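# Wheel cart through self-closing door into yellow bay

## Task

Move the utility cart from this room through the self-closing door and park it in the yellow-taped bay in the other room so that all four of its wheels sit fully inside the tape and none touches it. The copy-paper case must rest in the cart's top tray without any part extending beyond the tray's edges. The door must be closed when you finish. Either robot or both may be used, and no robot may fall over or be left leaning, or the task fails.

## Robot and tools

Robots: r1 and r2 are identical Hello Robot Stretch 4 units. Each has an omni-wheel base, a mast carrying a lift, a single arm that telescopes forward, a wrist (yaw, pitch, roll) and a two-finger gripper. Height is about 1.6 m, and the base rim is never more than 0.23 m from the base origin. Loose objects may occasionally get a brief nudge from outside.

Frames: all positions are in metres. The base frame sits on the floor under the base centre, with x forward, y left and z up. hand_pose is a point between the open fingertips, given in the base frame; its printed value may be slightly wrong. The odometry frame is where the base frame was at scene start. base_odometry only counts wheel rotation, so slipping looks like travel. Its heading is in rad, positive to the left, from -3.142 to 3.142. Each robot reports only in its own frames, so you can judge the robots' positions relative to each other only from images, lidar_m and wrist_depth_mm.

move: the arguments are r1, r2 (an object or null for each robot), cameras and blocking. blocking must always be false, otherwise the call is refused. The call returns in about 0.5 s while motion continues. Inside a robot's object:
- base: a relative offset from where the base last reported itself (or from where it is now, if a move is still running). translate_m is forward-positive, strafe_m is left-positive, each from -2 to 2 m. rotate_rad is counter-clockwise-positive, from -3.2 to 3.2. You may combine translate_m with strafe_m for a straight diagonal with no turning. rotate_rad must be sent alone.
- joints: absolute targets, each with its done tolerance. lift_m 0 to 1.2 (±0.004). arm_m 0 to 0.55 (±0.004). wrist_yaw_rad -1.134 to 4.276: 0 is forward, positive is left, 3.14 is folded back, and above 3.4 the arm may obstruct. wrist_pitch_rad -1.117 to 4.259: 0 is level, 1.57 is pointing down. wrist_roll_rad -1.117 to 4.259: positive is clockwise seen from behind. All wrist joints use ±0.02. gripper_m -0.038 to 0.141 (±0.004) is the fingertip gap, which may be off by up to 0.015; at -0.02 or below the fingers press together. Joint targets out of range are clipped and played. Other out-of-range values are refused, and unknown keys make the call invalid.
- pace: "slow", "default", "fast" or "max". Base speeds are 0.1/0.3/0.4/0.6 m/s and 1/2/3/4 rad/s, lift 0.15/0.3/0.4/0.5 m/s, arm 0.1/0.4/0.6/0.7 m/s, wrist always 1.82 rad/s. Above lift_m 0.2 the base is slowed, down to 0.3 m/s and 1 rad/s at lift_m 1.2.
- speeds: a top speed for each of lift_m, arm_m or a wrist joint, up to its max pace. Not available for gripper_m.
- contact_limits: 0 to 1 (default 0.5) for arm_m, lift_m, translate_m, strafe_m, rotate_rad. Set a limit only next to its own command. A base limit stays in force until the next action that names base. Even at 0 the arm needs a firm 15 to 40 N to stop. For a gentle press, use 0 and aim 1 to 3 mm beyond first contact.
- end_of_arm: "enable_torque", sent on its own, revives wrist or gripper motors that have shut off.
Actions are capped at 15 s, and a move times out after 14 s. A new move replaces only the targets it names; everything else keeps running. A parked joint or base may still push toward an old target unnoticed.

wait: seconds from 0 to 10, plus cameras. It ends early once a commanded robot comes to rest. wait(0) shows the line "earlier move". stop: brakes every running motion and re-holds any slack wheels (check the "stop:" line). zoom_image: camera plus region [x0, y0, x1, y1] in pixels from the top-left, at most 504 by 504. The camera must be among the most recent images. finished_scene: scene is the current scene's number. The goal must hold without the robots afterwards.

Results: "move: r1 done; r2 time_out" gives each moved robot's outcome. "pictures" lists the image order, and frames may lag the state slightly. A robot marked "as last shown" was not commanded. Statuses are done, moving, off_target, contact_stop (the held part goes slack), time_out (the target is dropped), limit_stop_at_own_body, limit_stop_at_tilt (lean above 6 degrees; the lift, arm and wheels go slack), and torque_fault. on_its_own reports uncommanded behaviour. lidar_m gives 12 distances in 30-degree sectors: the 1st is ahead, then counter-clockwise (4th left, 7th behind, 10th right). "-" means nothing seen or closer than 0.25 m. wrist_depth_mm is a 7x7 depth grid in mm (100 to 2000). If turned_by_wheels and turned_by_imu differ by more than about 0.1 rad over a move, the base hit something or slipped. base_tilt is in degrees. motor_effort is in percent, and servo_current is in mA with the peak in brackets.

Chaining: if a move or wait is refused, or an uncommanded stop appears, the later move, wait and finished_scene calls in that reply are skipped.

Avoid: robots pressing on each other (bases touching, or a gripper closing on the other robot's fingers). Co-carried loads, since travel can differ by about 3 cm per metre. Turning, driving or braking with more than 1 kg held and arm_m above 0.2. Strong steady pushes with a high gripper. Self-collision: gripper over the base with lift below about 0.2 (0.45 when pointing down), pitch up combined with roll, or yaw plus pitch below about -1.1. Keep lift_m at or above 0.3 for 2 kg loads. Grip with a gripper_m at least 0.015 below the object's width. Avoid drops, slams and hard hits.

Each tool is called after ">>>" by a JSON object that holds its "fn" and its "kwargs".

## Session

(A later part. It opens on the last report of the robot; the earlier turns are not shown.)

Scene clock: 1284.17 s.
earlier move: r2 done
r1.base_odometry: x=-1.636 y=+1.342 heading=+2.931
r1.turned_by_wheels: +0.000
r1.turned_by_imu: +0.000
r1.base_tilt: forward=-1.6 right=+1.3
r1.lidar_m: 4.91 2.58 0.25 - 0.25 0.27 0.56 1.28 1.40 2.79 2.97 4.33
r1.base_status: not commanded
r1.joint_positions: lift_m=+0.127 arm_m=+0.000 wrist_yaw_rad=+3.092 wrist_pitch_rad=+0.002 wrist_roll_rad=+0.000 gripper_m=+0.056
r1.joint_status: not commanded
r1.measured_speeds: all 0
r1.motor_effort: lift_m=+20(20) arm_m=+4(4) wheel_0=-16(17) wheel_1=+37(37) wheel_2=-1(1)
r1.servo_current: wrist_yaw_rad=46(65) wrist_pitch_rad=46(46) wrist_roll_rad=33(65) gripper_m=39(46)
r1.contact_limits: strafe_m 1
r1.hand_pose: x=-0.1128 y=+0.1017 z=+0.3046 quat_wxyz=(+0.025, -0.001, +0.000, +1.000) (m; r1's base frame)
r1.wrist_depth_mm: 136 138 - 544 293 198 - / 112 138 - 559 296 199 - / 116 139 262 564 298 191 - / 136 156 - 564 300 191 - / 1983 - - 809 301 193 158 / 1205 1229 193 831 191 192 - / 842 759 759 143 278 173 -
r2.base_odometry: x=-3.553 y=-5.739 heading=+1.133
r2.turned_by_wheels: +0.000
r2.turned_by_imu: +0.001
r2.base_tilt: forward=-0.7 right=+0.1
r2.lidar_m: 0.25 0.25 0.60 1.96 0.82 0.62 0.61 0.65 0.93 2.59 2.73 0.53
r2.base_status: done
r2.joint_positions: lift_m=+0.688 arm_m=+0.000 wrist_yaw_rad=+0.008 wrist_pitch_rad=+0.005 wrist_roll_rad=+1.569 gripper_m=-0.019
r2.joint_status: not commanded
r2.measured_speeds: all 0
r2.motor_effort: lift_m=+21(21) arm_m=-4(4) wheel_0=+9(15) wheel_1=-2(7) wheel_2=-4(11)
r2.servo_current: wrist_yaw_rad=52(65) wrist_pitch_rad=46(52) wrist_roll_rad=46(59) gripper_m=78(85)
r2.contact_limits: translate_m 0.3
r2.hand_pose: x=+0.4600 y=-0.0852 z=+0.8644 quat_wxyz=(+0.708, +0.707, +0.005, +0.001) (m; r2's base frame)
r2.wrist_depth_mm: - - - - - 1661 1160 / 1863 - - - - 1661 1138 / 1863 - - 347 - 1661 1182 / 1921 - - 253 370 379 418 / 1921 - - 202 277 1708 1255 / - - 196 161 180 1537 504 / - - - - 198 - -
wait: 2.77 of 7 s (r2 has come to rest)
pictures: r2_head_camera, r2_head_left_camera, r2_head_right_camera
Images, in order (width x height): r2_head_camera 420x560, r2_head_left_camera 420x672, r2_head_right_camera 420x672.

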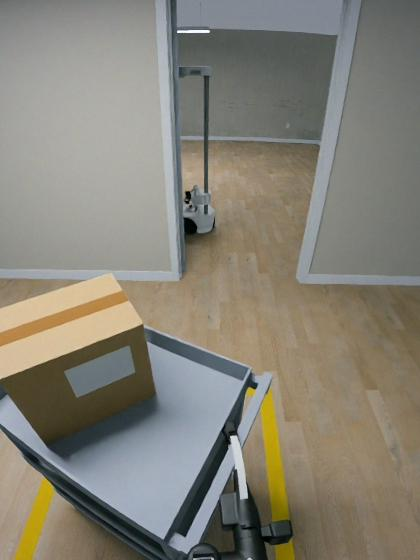

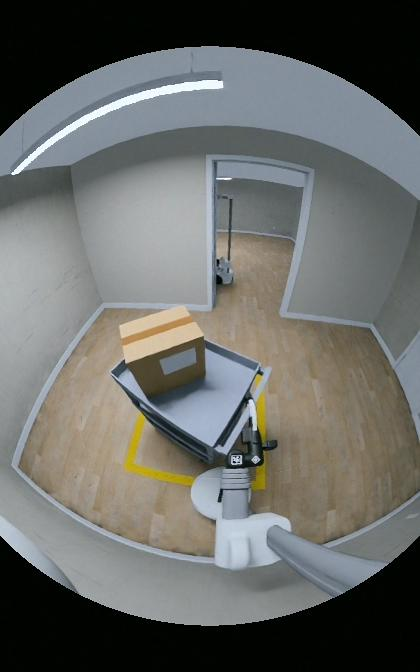

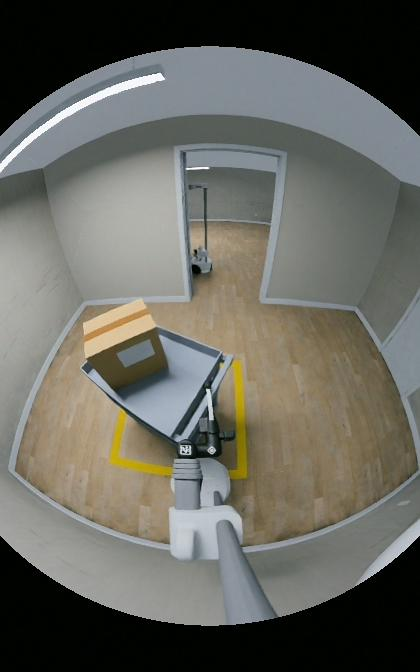

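>>> {"fn": "move", "kwargs": {"r2": {"joints":{"gripper_m":0.08}}, "blocking": false, "cameras": []}}

>>> {"fn": "wait", "kwargs": {"seconds": 3, "cameras": ["r2_wrist_camera"]}}

>>> {"fn": "move", "kwargs": {"r2": {"base":{"translate_m":-0.22},"pace":"slow","contact_limits":{"translate_m":0.2}}, "blocking": false, "cameras": []}}

>>> {"fn": "wait", "kwargs": {"seconds": 5, "cameras": ["r2_head_camera","r2_head_left_camera","r2_head_right_camera","r2_wrist_camera"]}}

>>> {"fn": "zoom_image", "kwargs": {"camera": "r2_head_right_camera", "region": [60, 280, 300, 500]}}

>>> {"fn": "zoom_image", "kwargs": {"camera": "r2_head_left_camera", "region": [80, 280, 320, 500]}}

Scene clock: 1297.63 s.
move: r2 moving
r1: as last shown
r1.lidar_m: 4.91 2.56 0.25 - 0.25 0.25 0.56 1.28 1.38 2.80 2.95 4.34
r1.motor_effort: lift_m=+20(20) arm_m=+4(4) wheel_0=-16(17) wheel_1=+36(37) wheel_2=-1(1)
r1.servo_current: wrist_yaw_rad=59(59) wrist_pitch_rad=46(46) wrist_roll_rad=39(59) gripper_m=39(46)
r1.contact_limits: strafe_m 1
r1.wrist_depth_mm: 136 138 - 544 293 198 - / 112 138 - 559 296 200 - / 116 139 258 554 297 190 - / 137 156 - 569 300 191 - / 1983 - - 820 301 192 158 / 1182 1229 194 831 191 192 - / 854 759 759 143 281 173 -
r2.base_odometry: x=-3.553 y=-5.739 heading=+1.133
r2.turned_by_wheels: +0.000
r2.turned_by_imu: +0.000
r2.base_tilt: forward=-0.6 right=+0.1
r2.lidar_m: 0.25 0.25 0.61 1.94 0.83 0.61 0.61 0.65 0.97 2.59 2.75 0.53
r2.base_status: not commanded
r2.joint_positions: lift_m=+0.688 arm_m=+0.000 wrist_yaw_rad=+0.008 wrist_pitch_rad=+0.005 wrist_roll_rad=+1.569 gripper_m=+0.005
r2.joint_status: gripper_m moving
r2.measured_speeds: all 0
r2.motor_effort: lift_m=+21(21) arm_m=-4(4) wheel_0=+9(9) wheel_1=-2(2) wheel_2=-4(5)
r2.servo_current: wrist_yaw_rad=59(65) wrist_pitch_rad=46(46) wrist_roll_rad=39(52) gripper_m=85(85)
r2.contact_limits: translate_m 0.3
r2.hand_pose: x=+0.4600 y=-0.0852 z=+0.8644 quat_wxyz=(+0.708, +0.707, +0.005, +0.001) (m; r2's base frame)
r2.wrist_depth_mm: - - - - - 1618 1160 / 1808 - - - - 1661 1182 / 1863 - - 357 - 1661 1160 / 1921 - - 334 379 382 384 / 1921 - - 206 291 1708 1229 / - - - 160 182 1576 500 / - - - - 200 - -
pictures: none
No camera images: "cameras" was empty.

Scene clock: 1298.87 s.
earlier move: r2 done
r1.base_odometry: x=-1.636 y=+1.342 heading=+2.931
r1.turned_by_wheels: +0.000
r1.turned_by_imu: +0.000
r1.base_tilt: forward=-1.6 right=+1.3
r1.lidar_m: 4.90 2.57 0.25 - 0.25 0.27 0.57 1.27 1.37 2.80 3.00 4.32
r1.base_status: not commanded
r1.joint_positions: lift_m=+0.127 arm_m=+0.000 wrist_yaw_rad=+3.092 wrist_pitch_rad=+0.002 wrist_roll_rad=+0.000 gripper_m=+0.056
r1.joint_status: not commanded
r1.measured_speeds: all 0
r1.motor_effort: lift_m=+20(20) arm_m=+4(4) wheel_0=-16(17) wheel_1=+36(37) wheel_2=-1(1)
r1.servo_current: wrist_yaw_rad=59(65) wrist_pitch_rad=39(46) wrist_roll_rad=59(65) gripper_m=39(52)
r1.contact_limits: strafe_m 1
r1.hand_pose: x=-0.1128 y=+0.1017 z=+0.3046 quat_wxyz=(+0.025, -0.001, +0.000, +1.000) (m; r1's base frame)
r1.wrist_depth_mm: 136 138 - 549 291 199 - / 112 139 - 554 297 199 - / 116 139 259 559 298 191 - / 136 157 - 569 300 192 - / 1983 - - 820 303 193 158 / 1182 1182 193 820 191 192 - / 842 750 741 143 279 174 -
r2.base_odometry: x=-3.553 y=-5.739 heading=+1.132
r2.turned_by_wheels: +0.000
r2.turned_by_imu: +0.000
r2.base_tilt: forward=-0.7 right=+0.1
r2.lidar_m: 0.25 0.25 0.63 1.92 0.83 0.63 0.59 0.66 0.96 2.60 2.78 0.52
r2.base_status: not commanded
r2.joint_positions: lift_m=+0.688 arm_m=+0.000 wrist_yaw_rad=-0.001 wrist_pitch_rad=+0.005 wrist_roll_rad=+1.569 gripper_m=+0.080
r2.joint_status: all done
r2.measured_speeds: all 0
r2.motor_effort: lift_m=+21(21) arm_m=-4(4) wheel_0=+2(9) wheel_1=-2(2) wheel_2=-4(5)
r2.servo_current: wrist_yaw_rad=52(65) wrist_pitch_rad=52(52) wrist_roll_rad=46(59) gripper_m=59(124)
r2.contact_limits: translate_m 0.3
r2.hand_pose: x=+0.4592 y=-0.0877 z=+0.8644 quat_wxyz=(+0.708, +0.707, +0.002, -0.002) (m; r2's base frame)
r2.wrist_depth_mm: - - - - - 1661 1160 / 1863 - - - - 1756 1182 / 1921 - - - - 1756 1205 / 1921 - - 362 394 392 392 / 1921 - - 221 300 1756 1255 / - - 194 167 189 1618 492 / - - - - 214 1576 -
wait: 1.23 of 3 s (r2 has come to rest)
pictures: r2_wrist_camera
Images, in order (width x height): r2_wrist_camera 616x392.

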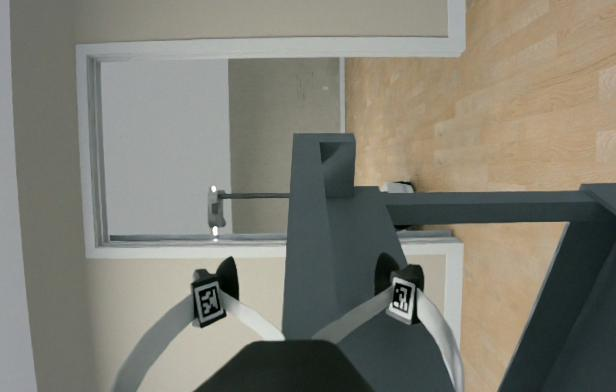

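Scene clock: 1299.37 s.
move: r2 moving
r1: as last shown
r1.lidar_m: 4.90 2.59 0.25 - 0.25 0.26 0.60 1.27 1.35 2.79 2.97 4.35
r1.motor_effort: lift_m=+20(20) arm_m=+4(4) wheel_0=-16(17) wheel_1=+37(37) wheel_2=-1(1)
r1.servo_current: wrist_yaw_rad=59(65) wrist_pitch_rad=39(46) wrist_roll_rad=59(59) gripper_m=33(46)
r1.contact_limits: strafe_m 1
r1.wrist_depth_mm: 136 139 - 549 293 198 - / 112 139 - 549 296 199 - / 116 139 259 564 298 191 - / 136 156 - 564 300 191 - / 1983 - - 820 303 192 158 / 1205 1205 195 842 191 193 - / 854 759 750 143 281 174 -
r2.base_odometry: x=-3.558 y=-5.750 heading=+1.132
r2.turned_by_wheels: +0.000
r2.turned_by_imu: +0.000
r2.base_tilt: forward=-0.6 right=+0.1
r2.lidar_m: 0.25 0.25 0.63 1.89 0.79 0.59 0.58 0.63 0.90 2.59 2.75 0.53
r2.base_status: translate_m moving
r2.joint_positions: lift_m=+0.688 arm_m=+0.000 wrist_yaw_rad=-0.001 wrist_pitch_rad=+0.005 wrist_roll_rad=+1.569 gripper_m=+0.080
r2.joint_status: not commanded
r2.measured_speeds: translate_m=-0.049 strafe_m=+0.000 rotate_rad=+0.002 lift_m=+0.000 arm_m=+0.000 wrist_yaw_rad=+0.000 wrist_pitch_rad=+0.000 wrist_roll_rad=+0.000
r2.motor_effort: lift_m=+21(21) arm_m=-4(4) wheel_0=-3(7) wheel_1=-6(8) wheel_2=+8(10)
r2.servo_current: wrist_yaw_rad=59(59) wrist_pitch_rad=39(52) wrist_roll_rad=46(59) gripper_m=52(59)
r2.contact_limits: translate_m 0.2
r2.hand_pose: x=+0.4592 y=-0.0877 z=+0.8644 quat_wxyz=(+0.708, +0.707, +0.002, -0.002) (m; r2's base frame)
r2.wrist_depth_mm: - - - - - 1661 1160 / 1863 - - - - 1708 1182 / 1863 - - - - 1708 1182 / 1983 - - 375 397 397 397 / 1983 - - 228 317 1708 1255 / - - 194 178 187 1618 500 / - - - - 220 - -
pictures: none
No camera images: "cameras" was empty.

Scene clock: 1302.37 s.
earlier move: r2 done
r1.base_odometry: x=-1.636 y=+1.342 heading=+2.931
r1.turned_by_wheels: +0.000
r1.turned_by_imu: +0.000
r1.base_tilt: forward=-1.6 right=+1.3
r1.lidar_m: 4.91 2.58 0.25 - 0.25 0.26 0.59 1.28 1.36 2.79 2.98 4.33
r1.base_status: not commanded
r1.joint_positions: lift_m=+0.127 arm_m=+0.000 wrist_yaw_rad=+3.092 wrist_pitch_rad=+0.002 wrist_roll_rad=+0.000 gripper_m=+0.056
r1.joint_status: not commanded
r1.measured_speeds: all 0
r1.motor_effort: lift_m=+20(20) arm_m=+4(4) wheel_0=-16(17) wheel_1=+37(37) wheel_2=-1(1)
r1.servo_current: wrist_yaw_rad=52(65) wrist_pitch_rad=46(52) wrist_roll_rad=46(72) gripper_m=46(52)
r1.contact_limits: strafe_m 1
r1.hand_pose: x=-0.1128 y=+0.1017 z=+0.3046 quat_wxyz=(+0.025, -0.001, +0.000, +1.000) (m; r1's base frame)
r1.wrist_depth_mm: 135 138 - 549 291 198 - / 112 139 - 559 294 199 - / 116 139 260 559 297 191 - / 137 156 - 574 298 191 - / 1983 - - 820 301 193 158 / 1205 1205 193 831 191 192 - / 842 750 759 143 279 173 -
r2.base_odometry: x=-3.647 y=-5.938 heading=+1.132
r2.turned_by_wheels: +0.000
r2.turned_by_imu: +0.000
r2.base_tilt: forward=-0.7 right=+0.1
r2.lidar_m: 0.39 0.48 2.22 1.25 0.52 0.41 0.38 0.42 0.63 2.09 2.72 2.51
r2.base_status: done
r2.joint_positions: lift_m=+0.688 arm_m=+0.000 wrist_yaw_rad=-0.001 wrist_pitch_rad=+0.005 wrist_roll_rad=+1.569 gripper_m=+0.080
r2.joint_status: not commanded
r2.measured_speeds: all 0
r2.motor_effort: lift_m=+21(21) arm_m=-4(4) wheel_0=-3(10) wheel_1=-4(8) wheel_2=+5(11)
r2.servo_current: wrist_yaw_rad=65(65) wrist_pitch_rad=46(52) wrist_roll_rad=46(65) gripper_m=52(59)
r2.contact_limits: translate_m 0.2
r2.hand_pose: x=+0.4592 y=-0.0877 z=+0.8644 quat_wxyz=(+0.708, +0.707, +0.002, -0.002) (m; r2's base frame)
r2.wrist_depth_mm: - - - - - 1708 1182 / - - - - - 1708 1182 / - - - - - 1708 1205 / - - - - - 1576 591 / - - - 508 - 699 473 / - - 194 327 191 - - / - - 574 - - - -
wait: 3.00 of 5 s (r2 has come to rest)
pictures: r2_head_camera, r2_head_left_camera, r2_head_right_camera, r2_wrist_camera
Images, in order (width x height): r2_head_camera 420x560, r2_head_left_camera 420x672, r2_head_right_camera 420x672, r2_wrist_camera 616x392.

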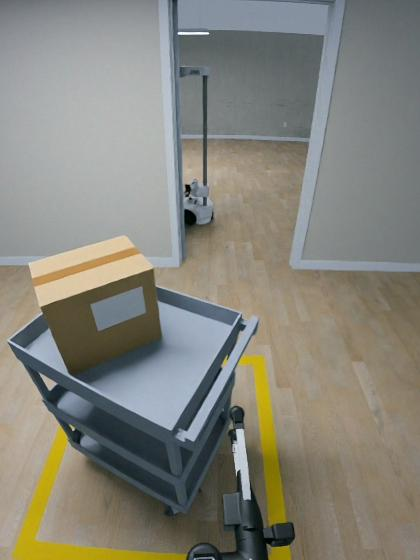

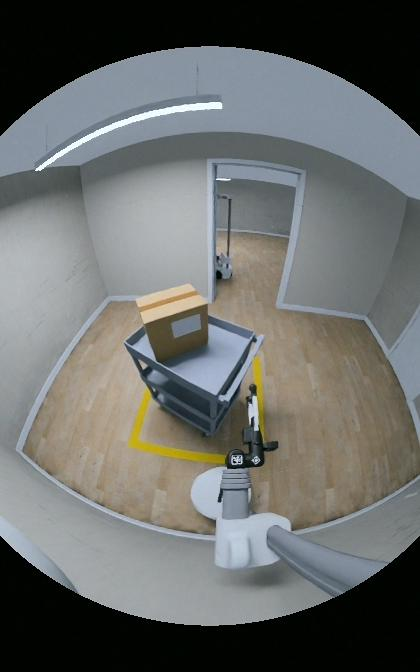

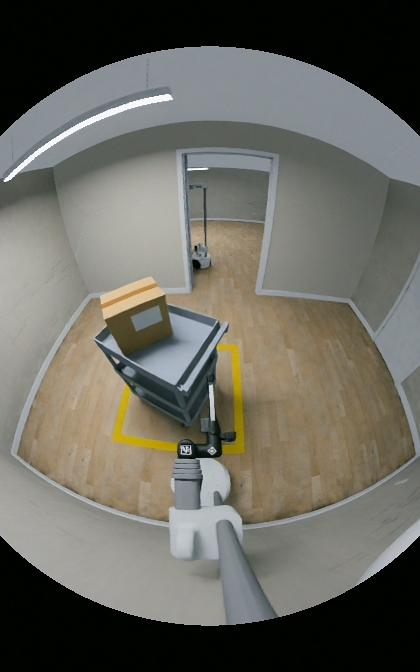

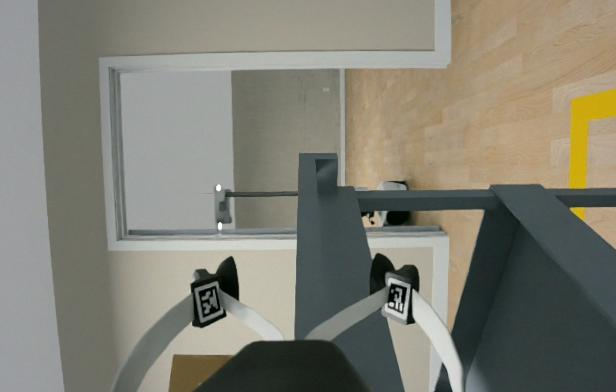

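Scaled by 2.100 from the camera's 420x672 image, which has a finer 600x960 frame.

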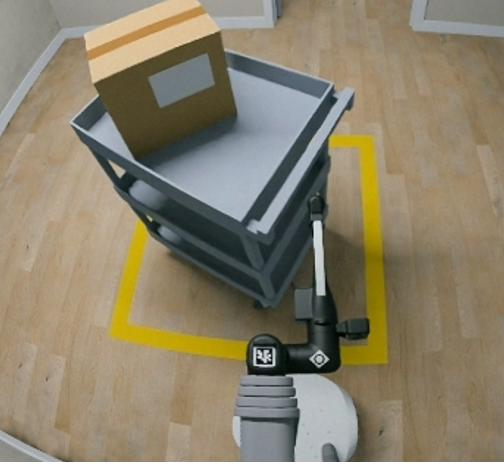

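Scaled by 2.100 from the camera's 420x672 image, which has a finer 600x960 frame.

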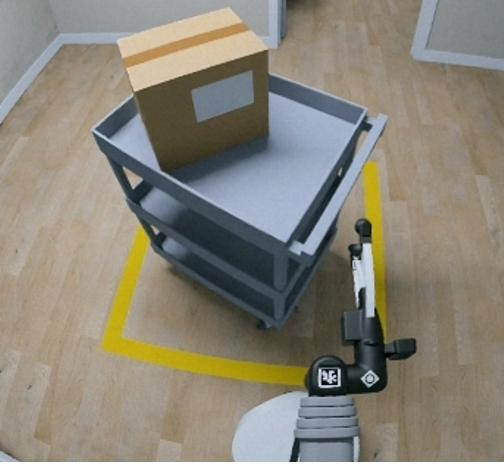

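>>> {"fn": "move", "kwargs": {"r2": {"joints":{"lift_m":0.95}}, "blocking": false, "cameras": []}}

>>> {"fn": "wait", "kwargs": {"seconds": 3, "cameras": []}}

>>> {"fn": "move", "kwargs": {"r2": {"base":{"strafe_m":0.85}}, "blocking": false, "cameras": []}}

>>> {"fn": "wait", "kwargs": {"seconds": 7, "cameras": ["r2_head_camera","r2_head_left_camera","r2_head_right_camera"]}}

>>> {"fn": "zoom_image", "kwargs": {"camera": "r2_head_right_camera", "region": [180, 260, 420, 480]}}

Scene clock: 1312.63 s.
move: r2 moving
r1: as last shown
r1.lidar_m: 4.90 2.56 0.25 - 0.25 0.26 0.56 1.27 1.39 2.80 2.96 4.30
r1.motor_effort: lift_m=+20(20) arm_m=+4(4) wheel_0=-16(17) wheel_1=+36(37) wheel_2=-1(1)
r1.servo_current: wrist_yaw_rad=33(52) wrist_pitch_rad=39(46) wrist_roll_rad=33(52) gripper_m=46(46)
r1.contact_limits: strafe_m 1
r1.wrist_depth_mm: 136 138 - 549 293 198 - / 112 138 - 554 297 200 - / 116 139 260 559 297 191 - / 136 156 - 564 298 191 - / 1983 - - 820 303 192 158 / 1205 1205 195 842 191 192 - / 866 759 759 143 279 174 -
r2.base_odometry: x=-3.647 y=-5.938 heading=+1.132
r2.turned_by_wheels: +0.000
r2.turned_by_imu: +0.000
r2.base_tilt: forward=-0.7 right=+0.1
r2.lidar_m: 0.41 0.50 2.23 1.26 0.54 0.40 0.36 0.41 0.62 2.06 2.72 2.51
r2.base_status: not commanded
r2.joint_positions: lift_m=+0.726 arm_m=+0.000 wrist_yaw_rad=-0.001 wrist_pitch_rad=+0.005 wrist_roll_rad=+1.569 gripper_m=+0.080
r2.joint_status: lift_m moving
r2.measured_speeds: translate_m=+0.000 strafe_m=+0.000 rotate_rad=+0.000 lift_m=+0.146 arm_m=+0.000 wrist_yaw_rad=+0.000 wrist_pitch_rad=+0.000 wrist_roll_rad=+0.000
r2.motor_effort: lift_m=+21(26) arm_m=-4(4) wheel_0=-4(4) wheel_1=-4(4) wheel_2=+5(5)
r2.servo_current: wrist_yaw_rad=46(59) wrist_pitch_rad=46(52) wrist_roll_rad=46(52) gripper_m=52(52)
r2.contact_limits: translate_m 0.2
r2.hand_pose: x=+0.4592 y=-0.0877 z=+0.9023 quat_wxyz=(+0.708, +0.707, +0.002, -0.002) (m; r2's base frame)
r2.wrist_depth_mm: - - - - - 1756 1229 / - - - - - 1756 1255 / - - - - - 1863 1255 / - - - - - 1808 574 / - - - - 500 1921 500 / - - 193 759 193 741 - / - - - - 330 - -
pictures: none
No camera images: "cameras" was empty.

Scene clock: 1314.30 s.
earlier move: r2 done
r1.base_odometry: x=-1.636 y=+1.342 heading=+2.931
r1.turned_by_wheels: +0.000
r1.turned_by_imu: +0.000
r1.base_tilt: forward=-1.6 right=+1.3
r1.lidar_m: 4.88 2.57 0.25 - 0.25 0.25 0.57 1.28 1.38 2.79 2.98 4.34
r1.base_status: not commanded
r1.joint_positions: lift_m=+0.127 arm_m=+0.000 wrist_yaw_rad=+3.092 wrist_pitch_rad=+0.002 wrist_roll_rad=+0.000 gripper_m=+0.056
r1.joint_status: not commanded
r1.measured_speeds: all 0
r1.motor_effort: lift_m=+20(20) arm_m=+4(4) wheel_0=-16(17) wheel_1=+36(37) wheel_2=-1(1)
r1.servo_current: wrist_yaw_rad=39(72) wrist_pitch_rad=39(46) wrist_roll_rad=39(59) gripper_m=39(46)
r1.contact_limits: strafe_m 1
r1.hand_pose: x=-0.1128 y=+0.1017 z=+0.3046 quat_wxyz=(+0.025, -0.001, +0.000, +1.000) (m; r1's base frame)
r1.wrist_depth_mm: 136 138 - 549 293 198 - / 112 139 - 554 296 199 - / 116 139 259 559 298 191 - / 136 156 - 564 300 191 - / - - - 820 301 193 158 / 1205 1182 195 820 191 192 - / 842 759 759 143 279 173 -
r2.base_odometry: x=-3.647 y=-5.938 heading=+1.132
r2.turned_by_wheels: +0.000
r2.turned_by_imu: +0.000
r2.base_tilt: forward=-0.7 right=+0.0
r2.lidar_m: 0.43 0.51 2.21 1.29 0.51 0.39 0.36 0.41 0.60 2.03 2.72 2.52
r2.base_status: not commanded
r2.joint_positions: lift_m=+0.950 arm_m=+0.000 wrist_yaw_rad=-0.001 wrist_pitch_rad=+0.005 wrist_roll_rad=+1.569 gripper_m=+0.080
r2.joint_status: all done
r2.measured_speeds: all 0
r2.motor_effort: lift_m=+21(26) arm_m=-4(4) wheel_0=-3(4) wheel_1=-4(4) wheel_2=+4(5)
r2.servo_current: wrist_yaw_rad=46(59) wrist_pitch_rad=46(52) wrist_roll_rad=52(65) gripper_m=46(59)
r2.contact_limits: translate_m 0.2
r2.hand_pose: x=+0.4592 y=-0.0877 z=+1.1264 quat_wxyz=(+0.708, +0.707, +0.002, -0.002) (m; r2's base frame)
r2.wrist_depth_mm: - - - - - - 1537 / - - - - - - 1537 / - - - - - - 1576 / - - - - - 554 1499 / - - - - - 480 392 / - - 194 - 193 - 373 / - - - - 585 - -
wait: 1.67 of 3 s (r2 has come to rest)
pictures: none
No camera images: "cameras" was empty.

Scene clock: 1314.80 s.
move: r2 moving
r1: as last shown
r1.lidar_m: 4.91 2.58 0.25 - 0.25 0.25 0.57 1.25 1.38 2.80 2.96 4.32
r1.motor_effort: lift_m=+20(20) arm_m=+4(4) wheel_0=-17(17) wheel_1=+36(37) wheel_2=-1(1)
r1.servo_current: wrist_yaw_rad=39(59) wrist_pitch_rad=46(46) wrist_roll_rad=59(59) gripper_m=46(46)
r1.contact_limits: strafe_m 1
r1.wrist_depth_mm: 136 138 - 549 291 198 - / 112 139 - 554 296 200 - / 116 139 260 559 298 190 - / 136 156 - 564 300 192 - / 1921 - - 820 300 192 158 / 1182 1205 195 820 191 192 - / 854 750 759 143 279 173 -
r2.base_odometry: x=-3.679 y=-5.922 heading=+1.132
r2.turned_by_wheels: +0.000
r2.turned_by_imu: +0.000
r2.base_tilt: forward=-0.7 right=+0.0
r2.lidar_m: 0.40 0.53 2.17 1.27 0.52 0.39 0.37 0.41 0.62 2.08 2.75 0.80
r2.base_status: strafe_m moving
r2.joint_positions: lift_m=+0.950 arm_m=+0.000 wrist_yaw_rad=-0.001 wrist_pitch_rad=+0.005 wrist_roll_rad=+1.569 gripper_m=+0.080
r2.joint_status: not commanded
r2.measured_speeds: translate_m=+0.001 strafe_m=+0.141 rotate_rad=-0.004 lift_m=+0.000 arm_m=+0.000 wrist_yaw_rad=+0.000 wrist_pitch_rad=+0.000 wrist_roll_rad=+0.000
r2.motor_effort: lift_m=+21(21) arm_m=-3(4) wheel_0=-11(11) wheel_1=+11(13) wheel_2=+0(3)
r2.servo_current: wrist_yaw_rad=52(52) wrist_pitch_rad=39(52) wrist_roll_rad=33(65) gripper_m=52(52)
r2.hand_pose: x=+0.4592 y=-0.0877 z=+1.1264 quat_wxyz=(+0.708, +0.707, +0.002, -0.002) (m; r2's base frame)
r2.wrist_depth_mm: - - - - - - 1499 / - - - - - - 1537 / - - - - - - 1537 / - - - - - 530 397 / - - - - - - 382 / - - 193 - 193 - - / - - - - 574 569 -
pictures: none
No camera images: "cameras" was empty.

Scene clock: 1318.47 s.
earlier move: r2 done
r1.base_odometry: x=-1.636 y=+1.342 heading=+2.931
r1.turned_by_wheels: +0.000
r1.turned_by_imu: +0.000
r1.base_tilt: forward=-1.6 right=+1.2
r1.lidar_m: 4.92 2.55 0.25 - 0.25 0.25 0.59 1.26 1.39 2.79 2.97 4.29
r1.base_status: not commanded
r1.joint_positions: lift_m=+0.127 arm_m=+0.000 wrist_yaw_rad=+3.092 wrist_pitch_rad=+0.002 wrist_roll_rad=+0.000 gripper_m=+0.056
r1.joint_status: not commanded
r1.measured_speeds: all 0
r1.motor_effort: lift_m=+20(20) arm_m=+4(4) wheel_0=-16(17) wheel_1=+36(37) wheel_2=-1(1)
r1.servo_current: wrist_yaw_rad=46(72) wrist_pitch_rad=39(52) wrist_roll_rad=46(65) gripper_m=46(52)
r1.contact_limits: strafe_m 1
r1.hand_pose: x=-0.1128 y=+0.1017 z=+0.3046 quat_wxyz=(+0.025, -0.001, +0.000, +1.000) (m; r1's base frame)
r1.wrist_depth_mm: 136 138 - 544 293 199 - / 112 139 - 559 296 200 - / 116 139 259 559 298 191 - / 137 156 - 569 300 192 - / 1983 - - 831 301 192 159 / 1205 1182 194 831 191 192 - / 854 741 759 143 279 174 -
r2.base_odometry: x=-4.416 y=-5.576 heading=+1.132
r2.turned_by_wheels: +0.000
r2.turned_by_imu: +0.001
r2.base_tilt: forward=-0.7 right=+0.0
r2.lidar_m: 2.46 1.79 1.37 1.07 0.43 0.32 0.29 0.35 0.52 1.83 0.77 0.73
r2.base_status: done
r2.joint_positions: lift_m=+0.950 arm_m=+0.000 wrist_yaw_rad=-0.001 wrist_pitch_rad=+0.005 wrist_roll_rad=+1.569 gripper_m=+0.080
r2.joint_status: not commanded
r2.measured_speeds: all 0
r2.motor_effort: lift_m=+21(21) arm_m=-4(4) wheel_0=-3(12) wheel_1=+2(13) wheel_2=+0(3)
r2.servo_current: wrist_yaw_rad=39(59) wrist_pitch_rad=39(52) wrist_roll_rad=52(65) gripper_m=52(52)
r2.hand_pose: x=+0.4592 y=-0.0877 z=+1.1264 quat_wxyz=(+0.708, +0.707, +0.002, -0.002) (m; r2's base frame)
r2.wrist_depth_mm: - - - - 544 549 455 / - - - - - 500 496 / - - - - - - 1618 / - - - - - - 1576 / - - - - - - 1537 / - - 194 - 193 - 1576 / - - - - - - 1576
wait: 3.67 of 7 s (r2 has come to rest)
pictures: r2_head_camera, r2_head_left_camera, r2_head_right_camera
Images, in order (width x height): r2_head_camera 420x560, r2_head_left_camera 420x672, r2_head_right_camera 420x672.

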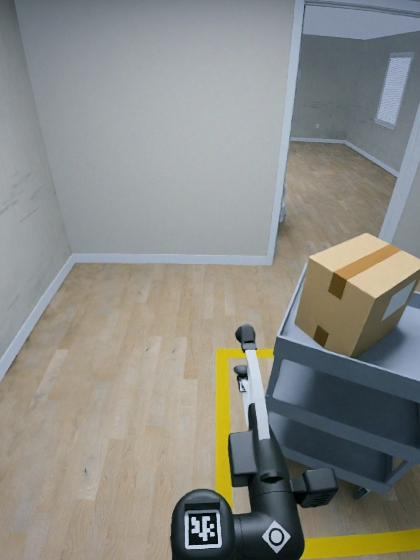

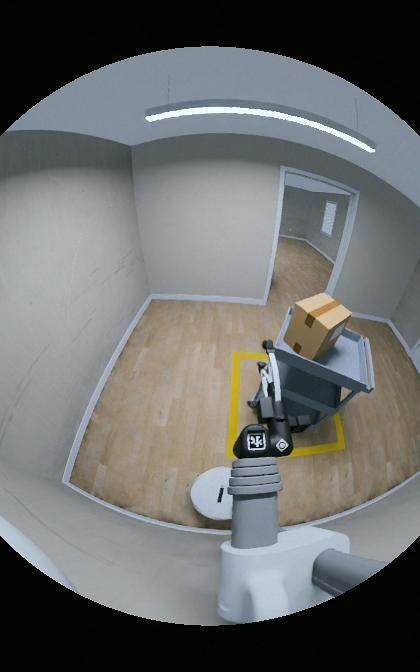

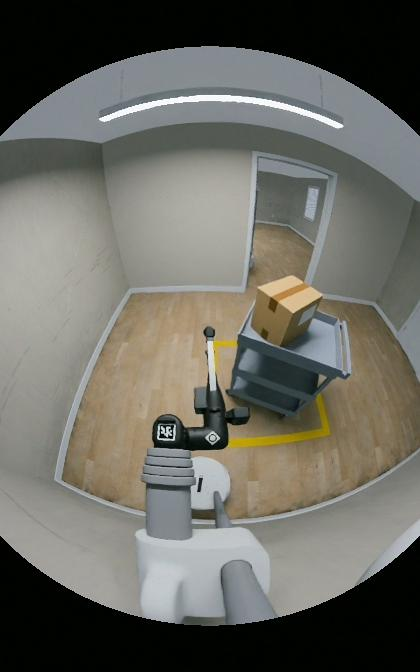

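Scaled by 2.100 from the camera's 420x672 image, which has a finer 600x960 frame.

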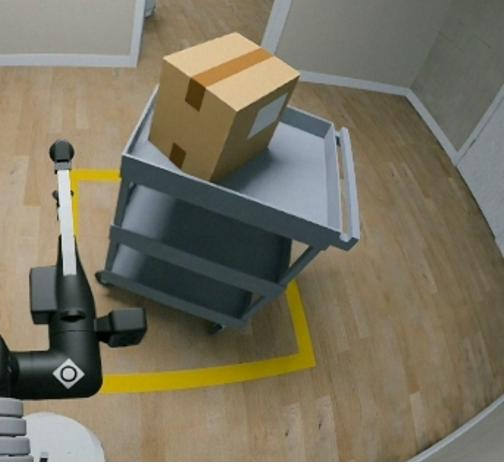

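>>> {"fn": "move", "kwargs": {"r2": {"base":{"strafe_m":0.4}}, "blocking": false, "cameras": []}}

>>> {"fn": "wait", "kwargs": {"seconds": 5, "cameras": []}}

>>> {"fn": "move", "kwargs": {"r2": {"base":{"translate_m":1.5}}, "blocking": false, "cameras": []}}

>>> {"fn": "wait", "kwargs": {"seconds": 8, "cameras": []}}

>>> {"fn": "move", "kwargs": {"r2": {"base":{"rotate_rad":-2.2}}, "blocking": false, "cameras": []}}

>>> {"fn": "wait", "kwargs": {"seconds": 6, "cameras": ["r2_head_camera","r2_head_left_camera","r2_head_right_camera"]}}

Scene clock: 1336.70 s.
move: r2 moving
r1: as last shown
r1.base_tilt: forward=-1.6 right=+1.3
r1.lidar_m: 4.90 2.58 0.25 - 0.25 0.25 0.57 1.26 1.37 2.81 2.98 4.32
r1.motor_effort: lift_m=+20(20) arm_m=+4(4) wheel_0=-16(16) wheel_1=+36(37) wheel_2=-1(1)
r1.servo_current: wrist_yaw_rad=46(65) wrist_pitch_rad=46(46) wrist_roll_rad=33(52) gripper_m=39(46)
r1.contact_limits: strafe_m 1
r1.wrist_depth_mm: 136 138 - 549 291 198 - / 112 138 - 559 296 200 - / 116 139 259 559 300 191 - / 137 157 - 564 300 192 - / 1863 - - 831 303 192 158 / 1205 1205 195 831 191 192 - / 842 750 759 143 279 173 -
r2.base_odometry: x=-4.449 y=-5.561 heading=+1.132
r2.turned_by_wheels: +0.000
r2.turned_by_imu: +0.001
r2.base_tilt: forward=-0.7 right=+0.1
r2.lidar_m: 2.45 1.72 1.33 1.06 0.44 0.33 0.29 0.35 0.52 1.78 0.81 0.75
r2.base_status: strafe_m moving
r2.joint_positions: lift_m=+0.950 arm_m=+0.000 wrist_yaw_rad=-0.001 wrist_pitch_rad=+0.005 wrist_roll_rad=+1.569 gripper_m=+0.080
r2.joint_status: not commanded
r2.measured_speeds: translate_m=+0.001 strafe_m=+0.141 rotate_rad=-0.006 lift_m=+0.000 arm_m=+0.000 wrist_yaw_rad=+0.000 wrist_pitch_rad=+0.000 wrist_roll_rad=+0.000
r2.motor_effort: lift_m=+21(21) arm_m=-4(4) wheel_0=-10(13) wheel_1=+9(12) wheel_2=+0(2)
r2.servo_current: wrist_yaw_rad=59(59) wrist_pitch_rad=39(52) wrist_roll_rad=52(59) gripper_m=59(59)
r2.hand_pose: x=+0.4592 y=-0.0877 z=+1.1264 quat_wxyz=(+0.708, +0.707, +0.002, -0.002) (m; r2's base frame)
r2.wrist_depth_mm: - - - - 580 580 466 / - - - - - - 1430 / - - - - - - 1537 / - - - - - - 1537 / - - - - - - 1537 / - - 194 - 193 - 1537 / - - - - - - 1537
pictures: none
No camera images: "cameras" was empty.

Scene clock: 1338.87 s.
earlier move: r2 done
r1.base_odometry: x=-1.636 y=+1.342 heading=+2.931
r1.turned_by_wheels: +0.000
r1.turned_by_imu: +0.000
r1.base_tilt: forward=-1.6 right=+1.3
r1.lidar_m: 4.91 2.55 0.25 - 0.25 0.25 0.58 1.27 1.37 2.79 3.00 4.34
r1.base_status: not commanded
r1.joint_positions: lift_m=+0.127 arm_m=+0.000 wrist_yaw_rad=+3.092 wrist_pitch_rad=+0.002 wrist_roll_rad=+0.000 gripper_m=+0.056
r1.joint_status: not commanded
r1.measured_speeds: all 0
r1.motor_effort: lift_m=+20(20) arm_m=+4(4) wheel_0=-16(17) wheel_1=+36(37) wheel_2=-1(1)
r1.servo_current: wrist_yaw_rad=52(65) wrist_pitch_rad=46(52) wrist_roll_rad=59(65) gripper_m=46(46)
r1.contact_limits: strafe_m 1
r1.hand_pose: x=-0.1128 y=+0.1017 z=+0.3046 quat_wxyz=(+0.025, -0.001, +0.000, +1.000) (m; r1's base frame)
r1.wrist_depth_mm: 136 138 - 549 291 198 - / 112 138 - 549 296 200 - / 116 139 260 559 300 190 - / 136 156 - 564 298 193 - / 1983 - - 809 301 192 158 / 1182 1182 194 831 191 192 - / 854 759 750 143 281 174 -
r2.base_odometry: x=-4.778 y=-5.406 heading=+1.132
r2.turned_by_wheels: +0.000
r2.turned_by_imu: +0.001
r2.base_tilt: forward=-0.7 right=+0.0
r2.lidar_m: 2.48 1.25 0.94 0.92 0.43 0.31 0.30 0.32 0.49 1.64 1.00 0.97
r2.base_status: done
r2.joint_positions: lift_m=+0.950 arm_m=+0.000 wrist_yaw_rad=-0.001 wrist_pitch_rad=+0.005 wrist_roll_rad=+1.569 gripper_m=+0.080
r2.joint_status: not commanded
r2.measured_speeds: all 0
r2.motor_effort: lift_m=+20(21) arm_m=-4(4) wheel_0=+0(13) wheel_1=+3(13) wheel_2=+0(2)
r2.servo_current: wrist_yaw_rad=46(59) wrist_pitch_rad=46(52) wrist_roll_rad=39(59) gripper_m=46(59)
r2.hand_pose: x=+0.4592 y=-0.0877 z=+1.1264 quat_wxyz=(+0.708, +0.707, +0.002, -0.002) (m; r2's base frame)
r2.wrist_depth_mm: - - - - - - 1537 / - - - - - - 1576 / - - - - - - 1576 / - - - - - - 1576 / - - - - - - 1537 / - - 193 - 192 - 1576 / - 157 - - - - 1537
wait: 2.17 of 5 s (r2 has come to rest)
pictures: none
No camera images: "cameras" was empty.

Scene clock: 1339.37 s.
move: r2 moving
r1: as last shown
r1.lidar_m: 4.92 2.59 0.25 - 0.25 0.26 0.56 1.26 1.40 2.79 2.96 4.28
r1.motor_effort: lift_m=+20(20) arm_m=+4(4) wheel_0=-16(16) wheel_1=+37(37) wheel_2=-1(1)
r1.servo_current: wrist_yaw_rad=46(65) wrist_pitch_rad=46(46) wrist_roll_rad=52(59) gripper_m=39(46)
r1.contact_limits: strafe_m 1
r1.wrist_depth_mm: 136 138 - 549 293 198 - / 112 139 - 554 297 200 - / 116 139 259 559 298 190 - / 136 156 - 564 300 191 - / - - - 820 301 193 158 / 1205 1205 195 820 191 193 - / 854 750 750 143 279 174 -
r2.base_odometry: x=-4.765 y=-5.378 heading=+1.132
r2.turned_by_wheels: +0.000
r2.turned_by_imu: +0.000
r2.base_tilt: forward=-0.7 right=+0.1
r2.lidar_m: 2.47 1.24 0.95 0.90 0.46 0.35 0.33 0.36 0.55 1.84 0.94 0.96
r2.base_status: translate_m moving
r2.joint_positions: lift_m=+0.950 arm_m=+0.000 wrist_yaw_rad=-0.001 wrist_pitch_rad=+0.005 wrist_roll_rad=+1.569 gripper_m=+0.080
r2.joint_status: not commanded
r2.measured_speeds: translate_m=+0.121 strafe_m=+0.000 rotate_rad=-0.001 lift_m=+0.000 arm_m=+0.000 wrist_yaw_rad=+0.000 wrist_pitch_rad=+0.000 wrist_roll_rad=+0.000
r2.motor_effort: lift_m=+20(20) arm_m=-4(4) wheel_0=+7(11) wheel_1=+8(9) wheel_2=-11(13)
r2.servo_current: wrist_yaw_rad=39(59) wrist_pitch_rad=46(52) wrist_roll_rad=52(52) gripper_m=46(52)
r2.hand_pose: x=+0.4592 y=-0.0877 z=+1.1264 quat_wxyz=(+0.708, +0.707, +0.002, -0.002) (m; r2's base frame)
r2.wrist_depth_mm: - - - - - - 1537 / - - - - - - 1576 / - - - - - - 1576 / - - - - - - 1576 / - - - - - - 1537 / - - 193 - 192 - 1576 / - 157 - - - - 1537
pictures: none
No camera images: "cameras" was empty.

Scene clock: 1345.37 s.
earlier move: r2 done
r1.base_odometry: x=-1.636 y=+1.342 heading=+2.931
r1.turned_by_wheels: +0.000
r1.turned_by_imu: +0.000
r1.base_tilt: forward=-1.6 right=+1.3
r1.lidar_m: 4.91 2.58 0.25 - 0.25 0.25 0.57 1.27 1.41 2.80 2.96 4.29
r1.base_status: not commanded
r1.joint_positions: lift_m=+0.127 arm_m=+0.000 wrist_yaw_rad=+3.092 wrist_pitch_rad=+0.002 wrist_roll_rad=+0.000 gripper_m=+0.056
r1.joint_status: not commanded
r1.measured_speeds: all 0
r1.motor_effort: lift_m=+20(20) arm_m=+4(5) wheel_0=-16(17) wheel_1=+36(37) wheel_2=-1(1)
r1.servo_current: wrist_yaw_rad=39(72) wrist_pitch_rad=39(52) wrist_roll_rad=52(72) gripper_m=46(52)
r1.contact_limits: strafe_m 1
r1.hand_pose: x=-0.1128 y=+0.1017 z=+0.3046 quat_wxyz=(+0.025, -0.001, +0.000, +1.000) (m; r1's base frame)
r1.wrist_depth_mm: 136 138 - 549 293 198 - / 112 139 - 564 296 199 - / 116 139 259 559 298 191 - / 136 156 - 569 301 191 - / 1921 - - 820 301 192 158 / 1205 1205 193 831 190 193 - / 854 750 750 143 279 173 -
r2.base_odometry: x=-4.141 y=-4.049 heading=+1.132
r2.turned_by_wheels: +0.000
r2.turned_by_imu: +0.002
r2.base_tilt: forward=-0.7 right=+0.0
r2.lidar_m: 0.99 1.08 0.86 0.80 0.90 1.26 1.79 0.97 0.88 3.14 1.37 1.05
r2.base_status: done
r2.joint_positions: lift_m=+0.950 arm_m=+0.000 wrist_yaw_rad=-0.001 wrist_pitch_rad=+0.005 wrist_roll_rad=+1.569 gripper_m=+0.080
r2.joint_status: not commanded
r2.measured_speeds: all 0
r2.motor_effort: lift_m=+20(21) arm_m=-4(4) wheel_0=+2(11) wheel_1=+4(9) wheel_2=-2(14)
r2.servo_current: wrist_yaw_rad=39(65) wrist_pitch_rad=52(52) wrist_roll_rad=46(59) gripper_m=46(59)
r2.hand_pose: x=+0.4592 y=-0.0877 z=+1.1264 quat_wxyz=(+0.708, +0.707, +0.002, -0.002) (m; r2's base frame)
r2.wrist_depth_mm: - - - - - - - / - - - - - - - / - - - - - - - / - - - - - - - / - - - - - - - / - - 187 - 185 - - / - 127 - - - - -
wait: 6.00 of 8 s (r2 has come to rest)
pictures: none
No camera images: "cameras" was empty.

Scene clock: 1345.87 s.
move: r2 moving
r1: as last shown
r1.lidar_m: 4.90 2.58 0.25 - 0.25 0.26 0.56 1.30 1.37 2.79 2.95 4.32
r1.motor_effort: lift_m=+20(20) arm_m=+4(4) wheel_0=-16(17) wheel_1=+36(37) wheel_2=-1(1)
r1.servo_current: wrist_yaw_rad=52(59) wrist_pitch_rad=52(52) wrist_roll_rad=39(52) gripper_m=39(46)
r1.contact_limits: strafe_m 1
r1.wrist_depth_mm: 136 138 - 549 291 199 - / 112 139 - 554 296 200 - / 116 139 259 559 298 191 - / 136 156 - 569 298 191 - / 1983 - - 820 301 193 158 / 1205 1182 193 820 191 192 - / 854 759 759 143 278 173 -
r2.base_odometry: x=-4.141 y=-4.049 heading=+0.912
r2.turned_by_wheels: -0.220
r2.turned_by_imu: -0.214
r2.base_tilt: forward=-0.7 right=+0.1
r2.lidar_m: 1.00 1.03 0.90 0.82 0.84 1.04 1.77 1.82 0.91 0.92 2.28 1.12
r2.base_status: rotate_rad moving
r2.joint_positions: lift_m=+0.950 arm_m=+0.000 wrist_yaw_rad=-0.001 wrist_pitch_rad=+0.005 wrist_roll_rad=+1.569 gripper_m=+0.080
r2.joint_status: not commanded
r2.measured_speeds: translate_m=+0.000 strafe_m=+0.000 rotate_rad=-0.850 lift_m=+0.000 arm_m=+0.000 wrist_yaw_rad=+0.000 wrist_pitch_rad=+0.000 wrist_roll_rad=+0.000
r2.motor_effort: lift_m=+20(21) arm_m=-4(4) wheel_0=+6(10) wheel_1=+9(10) wheel_2=+10(10)
r2.servo_current: wrist_yaw_rad=33(52) wrist_pitch_rad=39(52) wrist_roll_rad=59(59) gripper_m=46(59)
r2.hand_pose: x=+0.4592 y=-0.0877 z=+1.1264 quat_wxyz=(+0.708, +0.707, +0.002, -0.002) (m; r2's base frame)
r2.wrist_depth_mm: - - - - - - - / - - - - - - - / - - - - - - - / - - - - - - - / - - - - - - - / - - 187 - 185 - - / - 128 - - - - -
pictures: none
No camera images: "cameras" was empty.

Scene clock: 1347.93 s.
earlier move: r2 done
r1.base_odometry: x=-1.636 y=+1.342 heading=+2.931
r1.turned_by_wheels: +0.000
r1.turned_by_imu: +0.000
r1.base_tilt: forward=-1.6 right=+1.3
r1.lidar_m: 4.92 2.55 0.25 - 0.25 0.25 0.58 1.29 1.37 2.79 2.97 4.26
r1.base_status: not commanded
r1.joint_positions: lift_m=+0.127 arm_m=+0.000 wrist_yaw_rad=+3.092 wrist_pitch_rad=+0.002 wrist_roll_rad=+0.000 gripper_m=+0.056
r1.joint_status: not commanded
r1.measured_speeds: all 0
r1.motor_effort: lift_m=+20(20) arm_m=+4(4) wheel_0=-17(17) wheel_1=+36(37) wheel_2=-1(1)
r1.servo_current: wrist_yaw_rad=52(72) wrist_pitch_rad=39(52) wrist_roll_rad=39(65) gripper_m=46(46)
r1.contact_limits: strafe_m 1
r1.hand_pose: x=-0.1128 y=+0.1017 z=+0.3046 quat_wxyz=(+0.025, -0.001, +0.000, +1.000) (m; r1's base frame)
r1.wrist_depth_mm: 136 138 - 549 293 198 - / 112 139 - 554 296 200 - / 116 140 260 559 298 191 - / 136 156 - 569 298 191 - / 1921 - - 820 301 192 158 / 1182 1182 193 842 191 192 - / 842 750 750 143 281 174 -
r2.base_odometry: x=-4.141 y=-4.049 heading=-1.067
r2.turned_by_wheels: -1.979
r2.turned_by_imu: -1.926
r2.base_tilt: forward=-0.7 right=+0.1
r2.lidar_m: 0.91 3.90 2.28 1.05 1.00 1.06 0.85 0.81 0.87 1.15 1.79 1.89
r2.base_status: done
r2.joint_positions: lift_m=+0.950 arm_m=+0.000 wrist_yaw_rad=-0.001 wrist_pitch_rad=+0.005 wrist_roll_rad=+1.569 gripper_m=+0.080
r2.joint_status: not commanded
r2.measured_speeds: all 0
r2.motor_effort: lift_m=+20(21) arm_m=-4(4) wheel_0=+3(11) wheel_1=+2(11) wheel_2=+5(11)
r2.servo_current: wrist_yaw_rad=39(72) wrist_pitch_rad=39(52) wrist_roll_rad=33(59) gripper_m=52(59)
r2.hand_pose: x=+0.4592 y=-0.0877 z=+1.1264 quat_wxyz=(+0.708, +0.707, +0.002, -0.002) (m; r2's base frame)
r2.wrist_depth_mm: - - - - - - 1537 / - - - - - - 1537 / - - - - - - 1576 / - - - - 798 - - / - - - - 759 - - / - - 194 - 191 1138 - / - - - - - - 1464
wait: 2.07 of 6 s (r2 has come to rest)
pictures: r2_head_camera, r2_head_left_camera, r2_head_right_camera
Images, in order (width x height): r2_head_camera 420x560, r2_head_left_camera 420x672, r2_head_right_camera 420x672.

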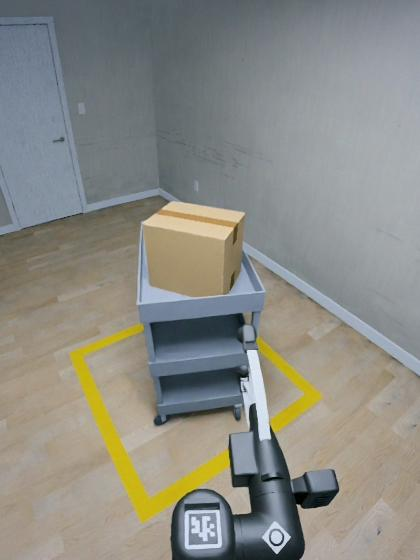

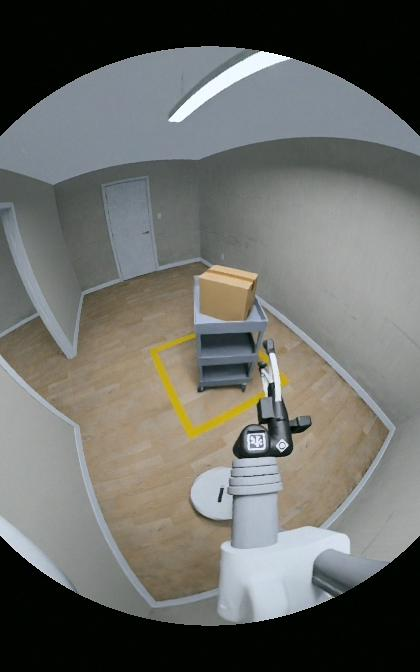

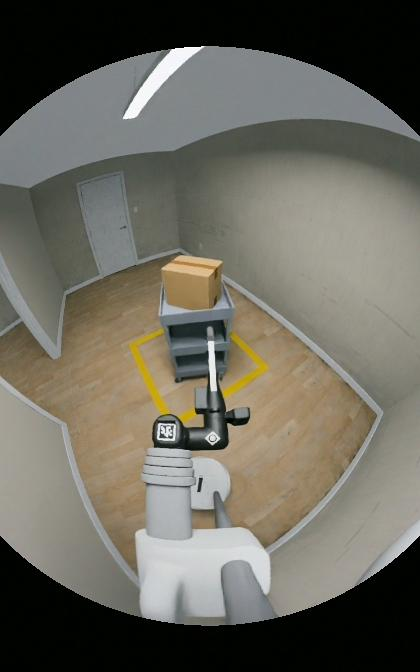

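>>> {"fn": "move", "kwargs": {"r1": {"base":{"translate_m":1.2},"pace":"slow"}, "blocking": false, "cameras": []}}

>>> {"fn": "wait", "kwargs": {"seconds": 10, "cameras": ["r1_head_left_camera"]}}

>>> {"fn": "wait", "kwargs": {"seconds": 8, "cameras": ["r1_head_camera","r1_head_left_camera","r1_head_right_camera","r2_head_left_camera"]}}

Scene clock: 1357.37 s.
move: r1 contact_stop
r1.base_odometry: x=-1.637 y=+1.345 heading=+2.938
r1.turned_by_wheels: +0.007
r1.turned_by_imu: +0.006
r1.base_tilt: forward=-1.6 right=+1.3
r1.lidar_m: 4.91 2.58 0.25 - 0.25 0.25 0.58 1.26 1.40 2.79 2.96 4.33
r1.base_status: translate_m contact_stop
r1.joint_positions: lift_m=+0.127 arm_m=+0.000 wrist_yaw_rad=+3.092 wrist_pitch_rad=+0.002 wrist_roll_rad=+0.000 gripper_m=+0.056
r1.joint_status: not commanded
r1.measured_speeds: translate_m=+0.000 strafe_m=-0.004 rotate_rad=-0.001 lift_m=+0.000 arm_m=+0.000 wrist_yaw_rad=+0.000 wrist_pitch_rad=+0.000 wrist_roll_rad=+0.000
r1.on_its_own: the wheels are slack since a contact_stop
r1.motor_effort: lift_m=+20(20) arm_m=+4(4) wheel_0=+0(18) wheel_1=-1(35) wheel_2=+0(3)
r1.servo_current: wrist_yaw_rad=46(65) wrist_pitch_rad=46(46) wrist_roll_rad=39(72) gripper_m=39(46)
r1.hand_pose: x=-0.1128 y=+0.1017 z=+0.3046 quat_wxyz=(+0.025, -0.001, +0.000, +1.000) (m; r1's base frame)
r1.wrist_depth_mm: 136 138 - 569 296 199 - / 112 138 - - 300 190 - / 116 139 262 831 301 191 - / 136 157 - 831 303 192 - / 1983 - - 854 304 192 159 / 1182 1205 193 878 191 193 - / 842 750 750 143 282 173 -
r2: as last shown
r2.turned_by_wheels: +0.000
r2.turned_by_imu: +0.000
r2.base_tilt: forward=-0.7 right=+0.0
r2.lidar_m: 0.90 3.90 2.30 1.08 1.00 1.04 0.87 0.79 0.85 1.17 1.79 1.88
r2.motor_effort: lift_m=+20(20) arm_m=-4(4) wheel_0=+2(3) wheel_1=+2(2) wheel_2=+6(6)
r2.servo_current: wrist_yaw_rad=39(52) wrist_pitch_rad=52(52) wrist_roll_rad=52(59) gripper_m=52(59)
r2.wrist_depth_mm: - - - - - - 1499 / - - - - - - 1537 / - - - - - - 1537 / - - - - 798 - - / - - - - 759 - - / - - 195 - 190 1138 - / - - - - - - 1499
pictures: none
No camera images: "cameras" was empty.

not run: a stop that you did not command came earlier in this reply.

not run: a stop that you did not command came earlier in this reply.


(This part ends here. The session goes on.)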